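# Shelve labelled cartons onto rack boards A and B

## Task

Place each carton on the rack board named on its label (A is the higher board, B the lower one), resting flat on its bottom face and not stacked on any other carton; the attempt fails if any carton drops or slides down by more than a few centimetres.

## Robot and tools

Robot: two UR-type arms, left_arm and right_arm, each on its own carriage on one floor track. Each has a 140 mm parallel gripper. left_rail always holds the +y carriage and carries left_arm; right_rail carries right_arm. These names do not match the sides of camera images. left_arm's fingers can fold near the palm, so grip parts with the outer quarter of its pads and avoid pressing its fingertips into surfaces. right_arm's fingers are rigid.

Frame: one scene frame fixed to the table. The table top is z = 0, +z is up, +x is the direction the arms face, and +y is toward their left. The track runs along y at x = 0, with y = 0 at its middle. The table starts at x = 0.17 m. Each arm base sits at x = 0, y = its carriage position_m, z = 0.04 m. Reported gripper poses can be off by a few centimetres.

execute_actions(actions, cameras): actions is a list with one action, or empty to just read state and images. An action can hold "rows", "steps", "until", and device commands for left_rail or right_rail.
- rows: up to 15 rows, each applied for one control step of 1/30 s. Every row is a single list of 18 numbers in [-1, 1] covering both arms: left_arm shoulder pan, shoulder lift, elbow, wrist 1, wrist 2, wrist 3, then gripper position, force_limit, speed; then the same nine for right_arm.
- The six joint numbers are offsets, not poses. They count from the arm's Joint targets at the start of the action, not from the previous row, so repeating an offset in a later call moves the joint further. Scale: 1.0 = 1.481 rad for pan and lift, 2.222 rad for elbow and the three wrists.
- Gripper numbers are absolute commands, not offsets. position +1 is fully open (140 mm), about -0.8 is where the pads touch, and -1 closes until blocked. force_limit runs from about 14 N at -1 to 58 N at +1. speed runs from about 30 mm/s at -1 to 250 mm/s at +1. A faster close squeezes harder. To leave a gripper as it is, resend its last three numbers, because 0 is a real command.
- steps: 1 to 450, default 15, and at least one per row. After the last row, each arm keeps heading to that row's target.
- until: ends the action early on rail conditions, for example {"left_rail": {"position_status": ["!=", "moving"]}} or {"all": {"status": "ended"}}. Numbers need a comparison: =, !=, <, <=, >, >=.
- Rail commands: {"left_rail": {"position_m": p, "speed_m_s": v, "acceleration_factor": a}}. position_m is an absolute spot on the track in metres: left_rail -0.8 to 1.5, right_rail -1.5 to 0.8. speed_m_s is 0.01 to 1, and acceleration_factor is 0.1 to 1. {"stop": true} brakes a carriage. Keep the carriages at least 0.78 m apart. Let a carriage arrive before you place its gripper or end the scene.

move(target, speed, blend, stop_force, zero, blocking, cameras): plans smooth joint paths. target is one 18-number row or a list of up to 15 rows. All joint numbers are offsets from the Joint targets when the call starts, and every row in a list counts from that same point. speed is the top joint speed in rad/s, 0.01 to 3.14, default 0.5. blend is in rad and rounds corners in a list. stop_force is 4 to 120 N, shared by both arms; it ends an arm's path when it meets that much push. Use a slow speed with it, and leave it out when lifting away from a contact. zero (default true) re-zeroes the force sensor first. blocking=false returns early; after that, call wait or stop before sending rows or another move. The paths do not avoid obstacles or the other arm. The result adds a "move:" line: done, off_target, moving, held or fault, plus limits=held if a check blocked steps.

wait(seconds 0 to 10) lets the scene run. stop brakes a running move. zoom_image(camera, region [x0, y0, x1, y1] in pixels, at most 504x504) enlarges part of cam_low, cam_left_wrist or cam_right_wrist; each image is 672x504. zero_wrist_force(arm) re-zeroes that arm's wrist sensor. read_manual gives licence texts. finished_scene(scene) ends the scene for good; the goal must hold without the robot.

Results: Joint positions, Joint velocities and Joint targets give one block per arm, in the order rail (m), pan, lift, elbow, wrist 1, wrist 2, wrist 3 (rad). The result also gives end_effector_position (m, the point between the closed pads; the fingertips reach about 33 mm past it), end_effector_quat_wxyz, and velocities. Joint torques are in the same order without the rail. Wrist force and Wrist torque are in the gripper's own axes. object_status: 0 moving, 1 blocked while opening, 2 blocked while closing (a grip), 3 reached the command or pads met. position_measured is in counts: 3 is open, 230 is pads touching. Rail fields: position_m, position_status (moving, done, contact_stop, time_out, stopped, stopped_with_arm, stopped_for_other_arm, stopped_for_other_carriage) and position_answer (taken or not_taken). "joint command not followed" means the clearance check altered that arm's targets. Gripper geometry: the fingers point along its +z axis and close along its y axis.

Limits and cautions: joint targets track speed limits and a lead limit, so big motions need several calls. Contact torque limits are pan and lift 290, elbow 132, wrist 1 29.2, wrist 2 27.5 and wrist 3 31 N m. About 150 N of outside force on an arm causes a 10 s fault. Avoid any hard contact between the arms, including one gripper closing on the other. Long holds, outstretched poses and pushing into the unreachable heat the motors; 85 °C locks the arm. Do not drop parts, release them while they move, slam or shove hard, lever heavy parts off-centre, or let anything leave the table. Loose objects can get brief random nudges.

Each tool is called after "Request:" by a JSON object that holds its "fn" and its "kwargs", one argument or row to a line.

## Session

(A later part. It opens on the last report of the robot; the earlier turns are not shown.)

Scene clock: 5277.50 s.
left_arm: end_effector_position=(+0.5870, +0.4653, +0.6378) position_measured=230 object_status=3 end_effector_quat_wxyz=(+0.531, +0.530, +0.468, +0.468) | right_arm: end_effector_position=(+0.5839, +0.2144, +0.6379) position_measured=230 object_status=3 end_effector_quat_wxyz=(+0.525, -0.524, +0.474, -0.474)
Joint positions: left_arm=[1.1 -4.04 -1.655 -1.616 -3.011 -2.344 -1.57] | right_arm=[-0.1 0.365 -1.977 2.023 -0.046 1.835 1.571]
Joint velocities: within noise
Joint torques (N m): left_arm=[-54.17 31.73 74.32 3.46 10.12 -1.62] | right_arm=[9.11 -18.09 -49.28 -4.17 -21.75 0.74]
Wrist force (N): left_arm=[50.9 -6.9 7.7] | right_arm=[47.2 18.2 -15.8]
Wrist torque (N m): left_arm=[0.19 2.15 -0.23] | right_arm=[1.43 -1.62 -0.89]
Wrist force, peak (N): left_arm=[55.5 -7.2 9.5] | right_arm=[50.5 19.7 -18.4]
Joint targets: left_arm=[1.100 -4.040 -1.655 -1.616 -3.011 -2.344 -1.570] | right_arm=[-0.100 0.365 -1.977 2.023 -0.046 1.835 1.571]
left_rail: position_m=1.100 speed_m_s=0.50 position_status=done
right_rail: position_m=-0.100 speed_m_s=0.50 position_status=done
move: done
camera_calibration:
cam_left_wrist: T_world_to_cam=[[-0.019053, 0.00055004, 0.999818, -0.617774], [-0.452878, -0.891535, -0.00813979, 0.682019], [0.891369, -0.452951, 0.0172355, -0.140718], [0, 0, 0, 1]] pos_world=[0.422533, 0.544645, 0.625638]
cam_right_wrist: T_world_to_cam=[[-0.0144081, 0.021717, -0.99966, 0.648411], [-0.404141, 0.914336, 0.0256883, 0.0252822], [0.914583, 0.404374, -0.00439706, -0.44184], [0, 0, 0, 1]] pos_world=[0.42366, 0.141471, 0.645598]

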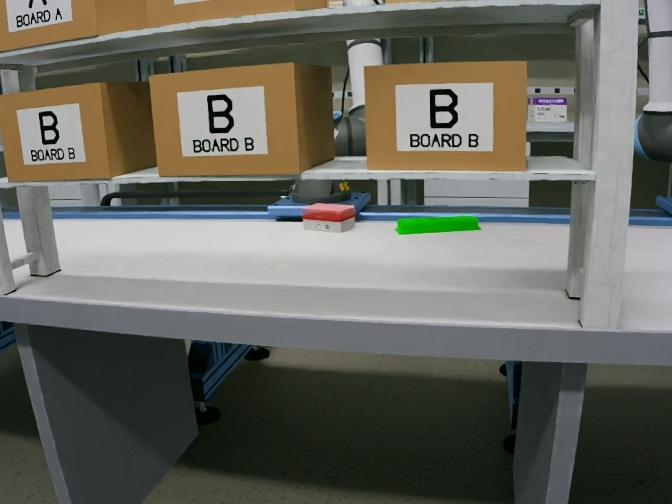

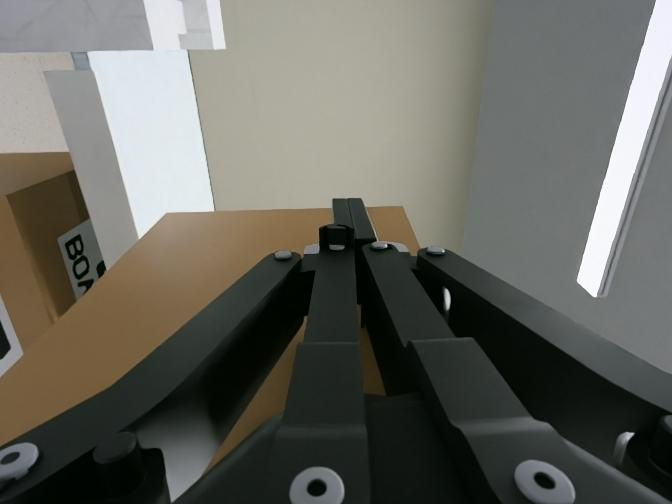

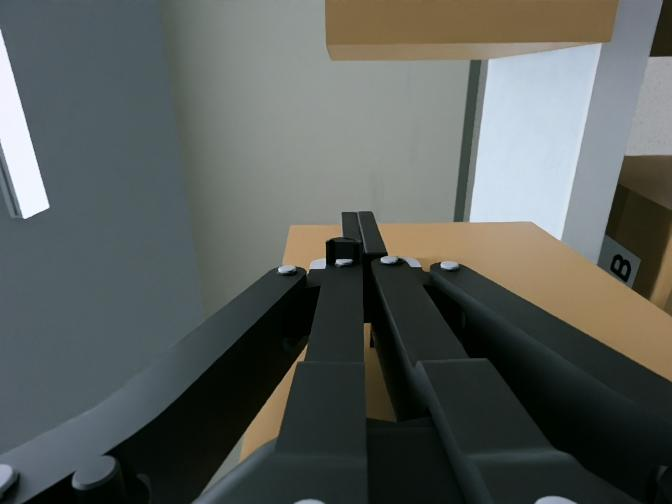

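Request:
{"fn": "move", "kwargs": {
  "target": [
    [0.023028, -0.012682, 0.009304, -0.000851, 0.015349, 0, -1, -1, -1, -0.018857, 0.025604, -0.010131, -0.006935, -0.012569, 0, -1, -1, -1],
    [0.044978, -0.026418, 0.019573, -0.001965, 0.029979, 0, -1, -1, -1, -0.035389, 0.051892, -0.021218, -0.013368, -0.023587, 0, -1, -1, -1],
    [0.065877, -0.041164, 0.030819, -0.003382, 0.043908, 0, -1, -1, -1, -0.049886, 0.078725, -0.033242, -0.019229, -0.033250, 0, -1, -1, -1],
    [0.085752, -0.056873, 0.043051, -0.005144, 0.057155, 0, -1, -1, -1, -0.062639, 0.105966, -0.046182, -0.024446, -0.041750, 0, -1, -1, -1],
    [0.122540, -0.091005, 0.070517, -0.009861, 0.081675, 0, -1, -1, -1, -0.084070, 0.161120, -0.074725, -0.032664, -0.056034, 0, -1, -1, -1],
    [0.155642, -0.128568, 0.102134, -0.016441, 0.103738, 0, -1, -1, -1, -0.101267, 0.216759, -0.106745, -0.037729, -0.067496, 0, -1, -1, -1]
  ],
  "speed": 0.08,
  "blend": 0.02,
  "cameras": ["cam_left_wrist", "cam_right_wrist", "cam_low"]
}}

Scene clock: 5359.90 s.
left_arm: end_effector_position=(+0.8075, +0.4654, +0.6378) position_measured=230 object_status=3 end_effector_quat_wxyz=(+0.531, +0.530, +0.468, +0.468) | right_arm: end_effector_position=(+0.8044, +0.2142, +0.6378) position_measured=230 object_status=3 end_effector_quat_wxyz=(+0.525, -0.524, +0.474, -0.474)
Joint positions: left_arm=[1.1 -3.809 -1.845 -1.389 -3.048 -2.114 -1.57] | right_arm=[-0.1 0.215 -1.656 1.786 -0.13 1.685 1.571]
Joint velocities: within noise
Joint torques (N m): left_arm=[-31.41 56.91 72.71 2.8 24.98 -1.48] | right_arm=[12.66 -34.01 -63.1 -15.4 -19.36 0.98]
Wrist force (N): left_arm=[44.5 -6.9 7.8] | right_arm=[40.9 18.7 -13.4]
Wrist torque (N m): left_arm=[0.23 1.94 -0.23] | right_arm=[1.47 -1.50 -0.82]
Wrist force, peak (N): left_arm=[53.7 -6.9 8.8] | right_arm=[49.4 19.5 -16.1]
Joint targets: left_arm=[1.100 -3.809 -1.846 -1.389 -3.048 -2.113 -1.570] | right_arm=[-0.100 0.215 -1.656 1.786 -0.130 1.685 1.571]
left_rail: position_m=1.100 speed_m_s=0.50 position_status=done
right_rail: position_m=-0.100 speed_m_s=0.50 position_status=done
move: done; blend cut to 0.019 rad at target 1, 0.0195 rad at target 2, 0.0199 rad at target 3
camera_calibration:
cam_left_wrist: T_world_to_cam=[[-0.019192, 0.000281591, 0.999816, -0.613337], [-0.452871, -0.891536, -0.00844201, 0.782196], [0.89137, -0.452949, 0.0172379, -0.337089], [0, 0, 0, 1]] pos_world=[0.642933, 0.544845, 0.625638]
cam_right_wrist: T_world_to_cam=[[-0.0143681, 0.0216254, -0.999663, 0.651481], [-0.404141, 0.914339, 0.0255883, 0.114645], [0.914584, 0.404373, -0.00439759, -0.643425], [0, 0, 0, 1]] pos_world=[0.64416, 0.141271, 0.645498]

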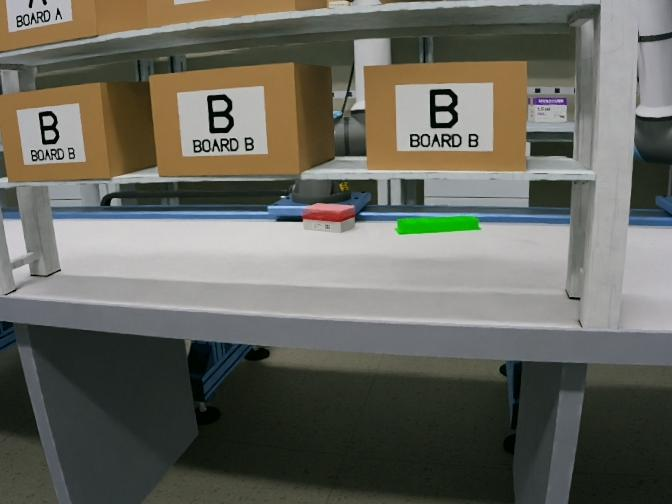

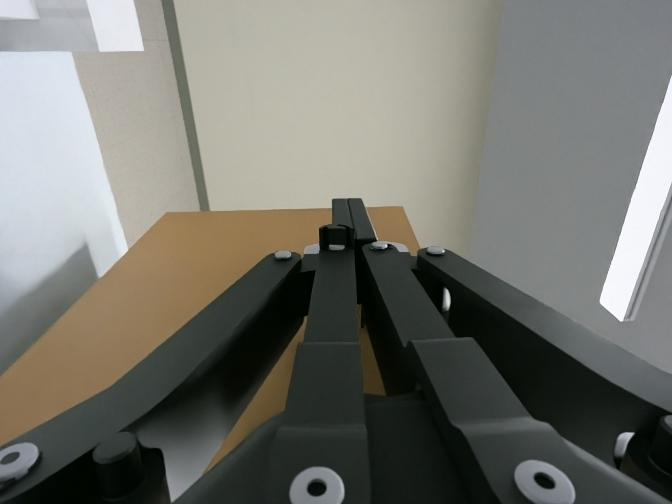

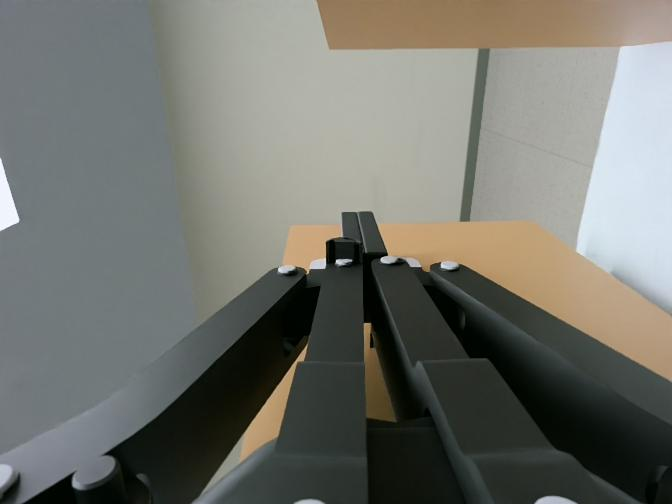

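Request:
{"fn": "move", "kwargs": {
  "target": [
    [0, -0.002487, -0.013703, 0.015360, 0, 0, -1, -1, -1, 0, 0.003355, 0.013890, -0.016126, 0, 0, -1, -1, -1],
    [0, -0.005712, -0.026825, 0.030633, 0, 0, -1, -1, -1, 0, 0.007547, 0.027353, -0.032384, 0, 0, -1, -1, -1]
  ],
  "speed": 0.015,
  "blend": 0.01,
  "stop_force": 8,
  "cameras": ["cam_left_wrist", "cam_right_wrist"]
}}

Scene clock: 5384.57 s.
left_arm: end_effector_position=(+0.8078, +0.4654, +0.6051) position_measured=230 object_status=3 end_effector_quat_wxyz=(+0.531, +0.530, +0.468, +0.468) | right_arm: end_effector_position=(+0.8047, +0.2142, +0.6046) position_measured=230 object_status=3 end_effector_quat_wxyz=(+0.525, -0.524, +0.474, -0.474)
Joint positions: left_arm=[1.1 -3.809 -1.852 -1.438 -2.992 -2.113 -1.57] | right_arm=[-0.1 0.215 -1.647 1.836 -0.19 1.685 1.571]
Joint velocities: within noise
Joint torques (N m): left_arm=[-40.31 89.6 66.62 1.69 23.34 -1.54] | right_arm=[18.04 -48.54 -57.53 -2.32 -17.72 0.97]
Wrist force (N): left_arm=[43.9 -1.7 14.1] | right_arm=[44.0 10.5 -13.1]
Wrist torque (N m): left_arm=[0.10 1.95 -0.30] | right_arm=[0.95 -1.59 -0.63]
Wrist force, peak (N): left_arm=[43.8 -0.4 16.3] | right_arm=[41.7 19.3 -13.6]
Joint targets: left_arm=[1.100 -3.809 -1.852 -1.438 -2.992 -2.113 -1.570] | right_arm=[-0.100 0.215 -1.647 1.836 -0.190 1.685 1.571]
left_rail: position_m=1.100 speed_m_s=0.50 position_status=done
right_rail: position_m=-0.100 speed_m_s=0.50 position_status=done
move: contact (left_arm, right_arm); path passed 1 of 2 targets; left_arm: the wrist 1 is farthest, 0.012 rad from its target; right_arm: the wrist 1 is farthest, 0.012 rad from its target
camera_calibration:
cam_left_wrist: T_world_to_cam=[[-0.0193211, 0.000462199, 0.999813, -0.580651], [-0.452752, -0.891598, -0.00833713, 0.781862], [0.891427, -0.452828, 0.0174359, -0.337059], [0, 0, 0, 1]] pos_world=[0.643234, 0.544745, 0.592938]
cam_right_wrist: T_world_to_cam=[[-0.0141449, 0.0216137, -0.999666, 0.618157], [-0.404147, 0.914339, 0.0254873, 0.115681], [0.914585, 0.404372, -0.00419812, -0.643969], [0, 0, 0, 1]] pos_world=[0.64446, 0.141271, 0.612299]
Images, in order (width x height): cam_left_wrist 672x504, cam_right_wrist 672x504.

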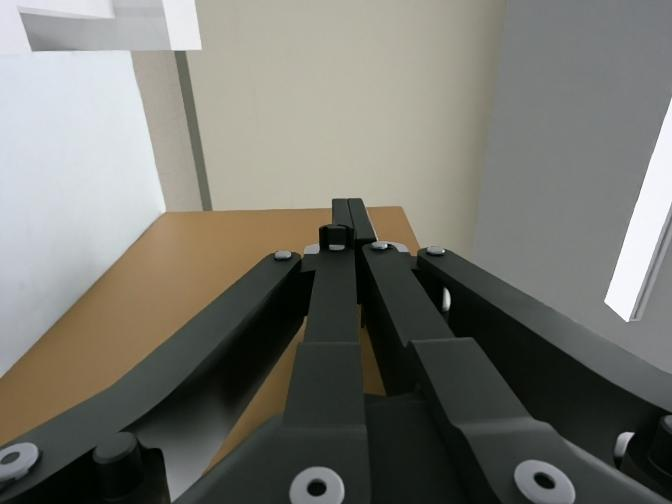

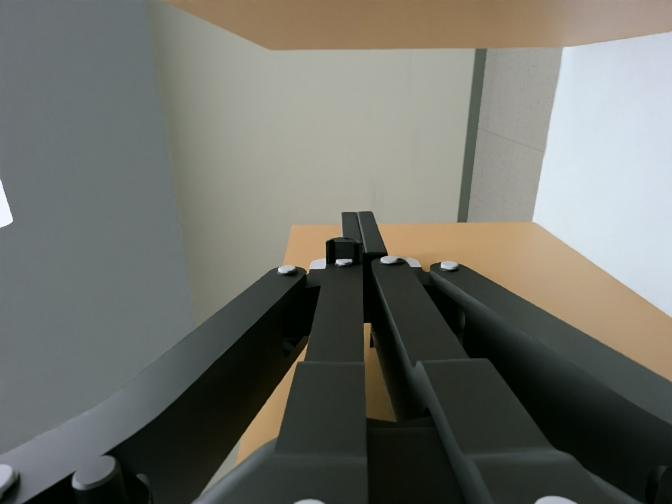

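Request:
{"fn": "move", "kwargs": {
  "target": [0, -0.000242, -0.000984, 0.001146, 0, 0, -1, -1, -1, 0, 0.000314, 0.001010, -0.001219, 0, 0, -1, -1, -1],
  "speed": 0.01,
  "stop_force": 10,
  "cameras": ["cam_low"]
}}

Scene clock: 5394.17 s.
left_arm: end_effector_position=(+0.8077, +0.4654, +0.6040) position_measured=230 object_status=3 end_effector_quat_wxyz=(+0.531, +0.530, +0.468, +0.468) | right_arm: end_effector_position=(+0.8047, +0.2142, +0.6037) position_measured=230 object_status=3 end_effector_quat_wxyz=(+0.525, -0.524, +0.474, -0.474)
Joint positions: left_arm=[1.1 -3.809 -1.852 -1.44 -2.989 -2.113 -1.57] | right_arm=[-0.1 0.215 -1.647 1.838 -0.192 1.685 1.571]
Joint velocities: within noise
Joint torques (N m): left_arm=[-57.57 82.07 56.98 -0.51 23.58 -2.32] | right_arm=[22.93 -41.63 -49.14 0.05 -17.94 1.03]
Wrist force (N): left_arm=[43.9 6.7 22.6] | right_arm=[44.5 2.9 -6.2]
Wrist torque (N m): left_arm=[-0.18 2.04 -0.42] | right_arm=[0.64 -1.51 -0.47]
Wrist force, peak (N): left_arm=[43.9 8.5 22.7] | right_arm=[44.2 11.4 -13.2]
Joint targets: left_arm=[1.100 -3.809 -1.852 -1.440 -2.989 -2.113 -1.570] | right_arm=[-0.100 0.215 -1.647 1.838 -0.192 1.685 1.571]
left_rail: position_m=1.100 speed_m_s=0.50 position_status=done
right_rail: position_m=-0.100 speed_m_s=0.50 position_status=done
move: contact (left_arm, right_arm)
Images, in order (width x height): cam_low 672x504.

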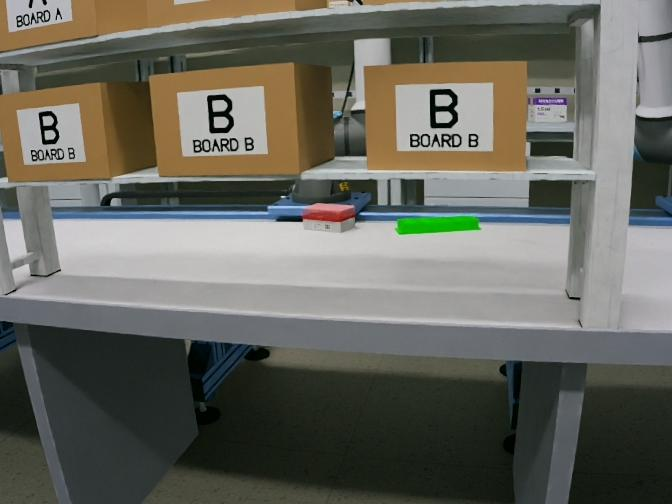

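Request:
{"fn": "move", "kwargs": {
  "target": [0.016359, 0.019091, -0.016367, 0.003643, 0.010904, 0, -1, -1, -1, -0.028604, -0.013370, 0.008074, 0.000837, -0.019065, 0, -1, -1, -1],
  "speed": 0.022,
  "cameras": ["cam_left_wrist", "cam_right_wrist", "cam_low"]
}}

Scene clock: 5423.20 s.
left_arm: end_effector_position=(+0.8080, +0.4873, +0.6042) position_measured=230 object_status=3 end_effector_quat_wxyz=(+0.531, +0.530, +0.468, +0.468) | right_arm: end_effector_position=(+0.8044, +0.1923, +0.6037) position_measured=230 object_status=3 end_effector_quat_wxyz=(+0.525, -0.524, +0.474, -0.474)
Joint positions: left_arm=[1.1 -3.785 -1.824 -1.476 -2.981 -2.089 -1.57] | right_arm=[-0.1 0.173 -1.667 1.856 -0.19 1.642 1.571]
Joint velocities: within noise
Joint torques (N m): left_arm=[12.82 99.42 42.15 6.66 1.89 -1.56] | right_arm=[-16.6 -53.96 -36.02 0.43 -2.79 0.88]
Wrist force (N): left_arm=[0.3 0.0 -0.1] | right_arm=[-4.3 5.7 1.4]
Wrist torque (N m): left_arm=[0.05 0.08 -0.30] | right_arm=[0.61 0.78 -0.33]
Wrist force, peak (N): left_arm=[44.2 7.6 21.6] | right_arm=[45.1 2.6 -6.7]
Joint targets: left_arm=[1.100 -3.785 -1.824 -1.476 -2.981 -2.089 -1.570] | right_arm=[-0.100 0.172 -1.667 1.856 -0.190 1.642 1.571]
left_rail: position_m=1.100 speed_m_s=0.50 position_status=done
right_rail: position_m=-0.100 speed_m_s=0.50 position_status=done
move: done
camera_calibration:
cam_left_wrist: T_world_to_cam=[[-0.0196786, 0.000646987, 0.999806, -0.579428], [-0.45279, -0.891578, -0.00833505, 0.801481], [0.8914, -0.452866, 0.017838, -0.3275], [0, 0, 0, 1]] pos_world=[0.643434, 0.566645, 0.591838]
cam_right_wrist: T_world_to_cam=[[-0.0138274, 0.0216422, -0.99967, 0.617422], [-0.40407, 0.914376, 0.0253847, 0.135619], [0.914623, 0.404288, -0.00389842, -0.635041], [0, 0, 0, 1]] pos_world=[0.644161, 0.11937, 0.6113]

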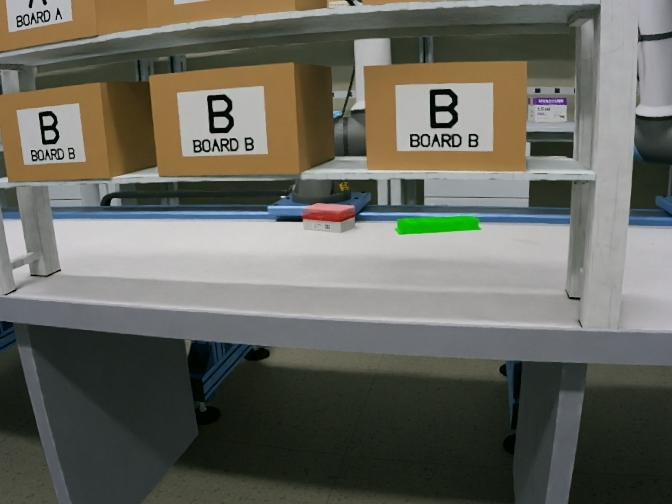

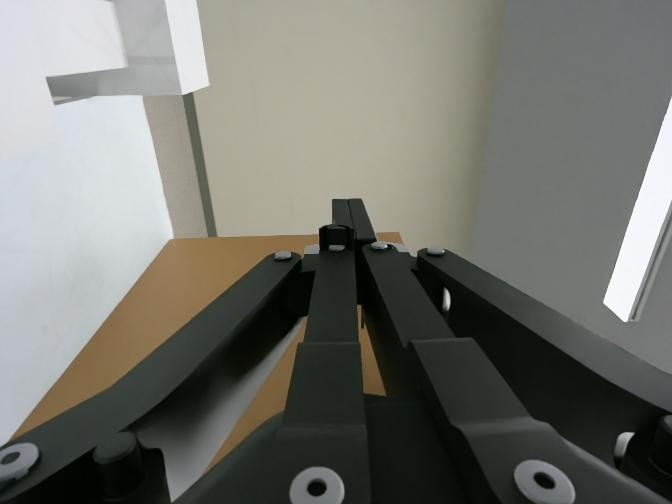

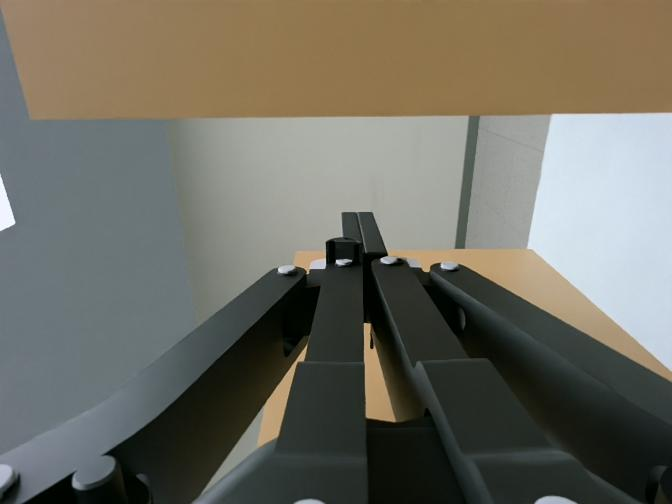

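Request:
{"fn": "move", "kwargs": {
  "target": [
    [-0.029590, 0.034603, -0.028577, 0.005514, -0.019722, 0, -1, -1, -1, 0.012190, -0.052562, 0.029838, 0.005196, 0.008125, 0, -1, -1, -1],
    [-0.062594, 0.066354, -0.053956, 0.009730, -0.041720, 0, -1, -1, -1, 0.028516, -0.104956, 0.056790, 0.013165, 0.019006, 0, -1, -1, -1],
    [-0.099014, 0.095256, -0.076139, 0.012649, -0.065995, 0, -1, -1, -1, 0.048977, -0.157182, 0.080857, 0.023908, 0.032644, 0, -1, -1, -1],
    [-0.138849, 0.121307, -0.095123, 0.014270, -0.092545, 0, -1, -1, -1, 0.073573, -0.209240, 0.102038, 0.037424, 0.049038, 0, -1, -1, -1]
  ],
  "speed": 0.12,
  "blend": 0.02,
  "cameras": ["cam_left_wrist", "cam_right_wrist", "cam_low"]
}}

Scene clock: 5462.17 s.
left_arm: end_effector_position=(+0.6080, +0.4872, +0.6042) position_measured=230 object_status=3 end_effector_quat_wxyz=(+0.531, +0.530, +0.468, +0.468) | right_arm: end_effector_position=(+0.6044, +0.1924, +0.6038) position_measured=230 object_status=3 end_effector_quat_wxyz=(+0.525, -0.524, +0.474, -0.474)
Joint positions: left_arm=[1.1 -3.99 -1.644 -1.688 -2.949 -2.295 -1.57] | right_arm=[-0.1 0.281 -1.976 2.082 -0.107 1.751 1.571]
Joint velocities: within noise
Joint torques (N m): left_arm=[-16.33 80.59 39.25 6.23 -2.36 -2.01] | right_arm=[13.02 -23.92 -36.85 0.99 3.45 0.61]
Wrist force (N): left_arm=[0.2 -0.3 0.0] | right_arm=[-4.2 6.1 0.9]
Wrist torque (N m): left_arm=[0.00 0.10 -0.32] | right_arm=[0.73 0.80 -0.40]
Wrist force, peak (N): left_arm=[1.0 0.1 0.9] | right_arm=[-4.4 6.3 0.9]
Joint targets: left_arm=[1.100 -3.991 -1.644 -1.688 -2.949 -2.295 -1.570] | right_arm=[-0.100 0.281 -1.977 2.083 -0.107 1.751 1.571]
left_rail: position_m=1.100 speed_m_s=0.50 position_status=done
right_rail: position_m=-0.100 speed_m_s=0.50 position_status=done
move: done
camera_calibration:
cam_left_wrist: T_world_to_cam=[[-0.0194948, 0.00100198, 0.999809, -0.583648], [-0.4528, -0.891577, -0.00793543, 0.710647], [0.891399, -0.452869, 0.0178348, -0.149351], [0, 0, 0, 1]] pos_world=[0.443534, 0.566545, 0.591839]
cam_right_wrist: T_world_to_cam=[[-0.0137783, 0.0217734, -0.999668, 0.614719], [-0.404156, 0.914335, 0.0254853, 0.0547835], [0.914586, 0.404373, -0.00379815, -0.452171], [0, 0, 0, 1]] pos_world=[0.44416, 0.119371, 0.611401]

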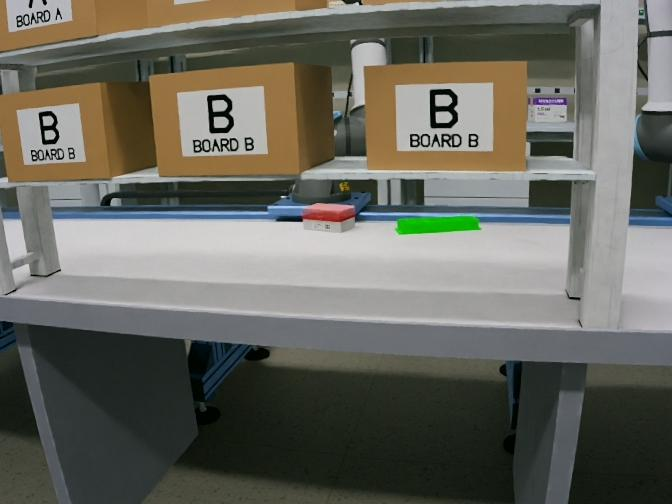

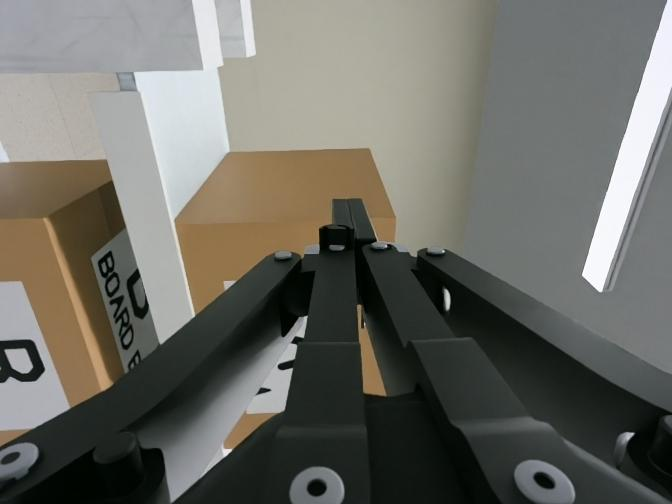

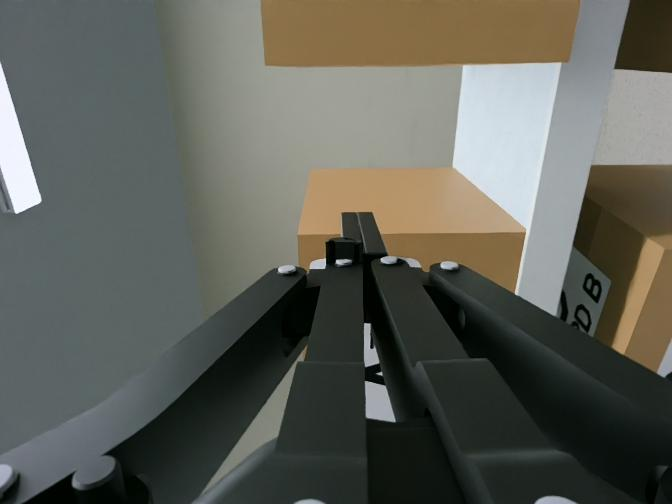

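Request:
{"fn": "finished_scene", "kwargs": {
  "scene": 1
}}

The scene is finished: the task was done.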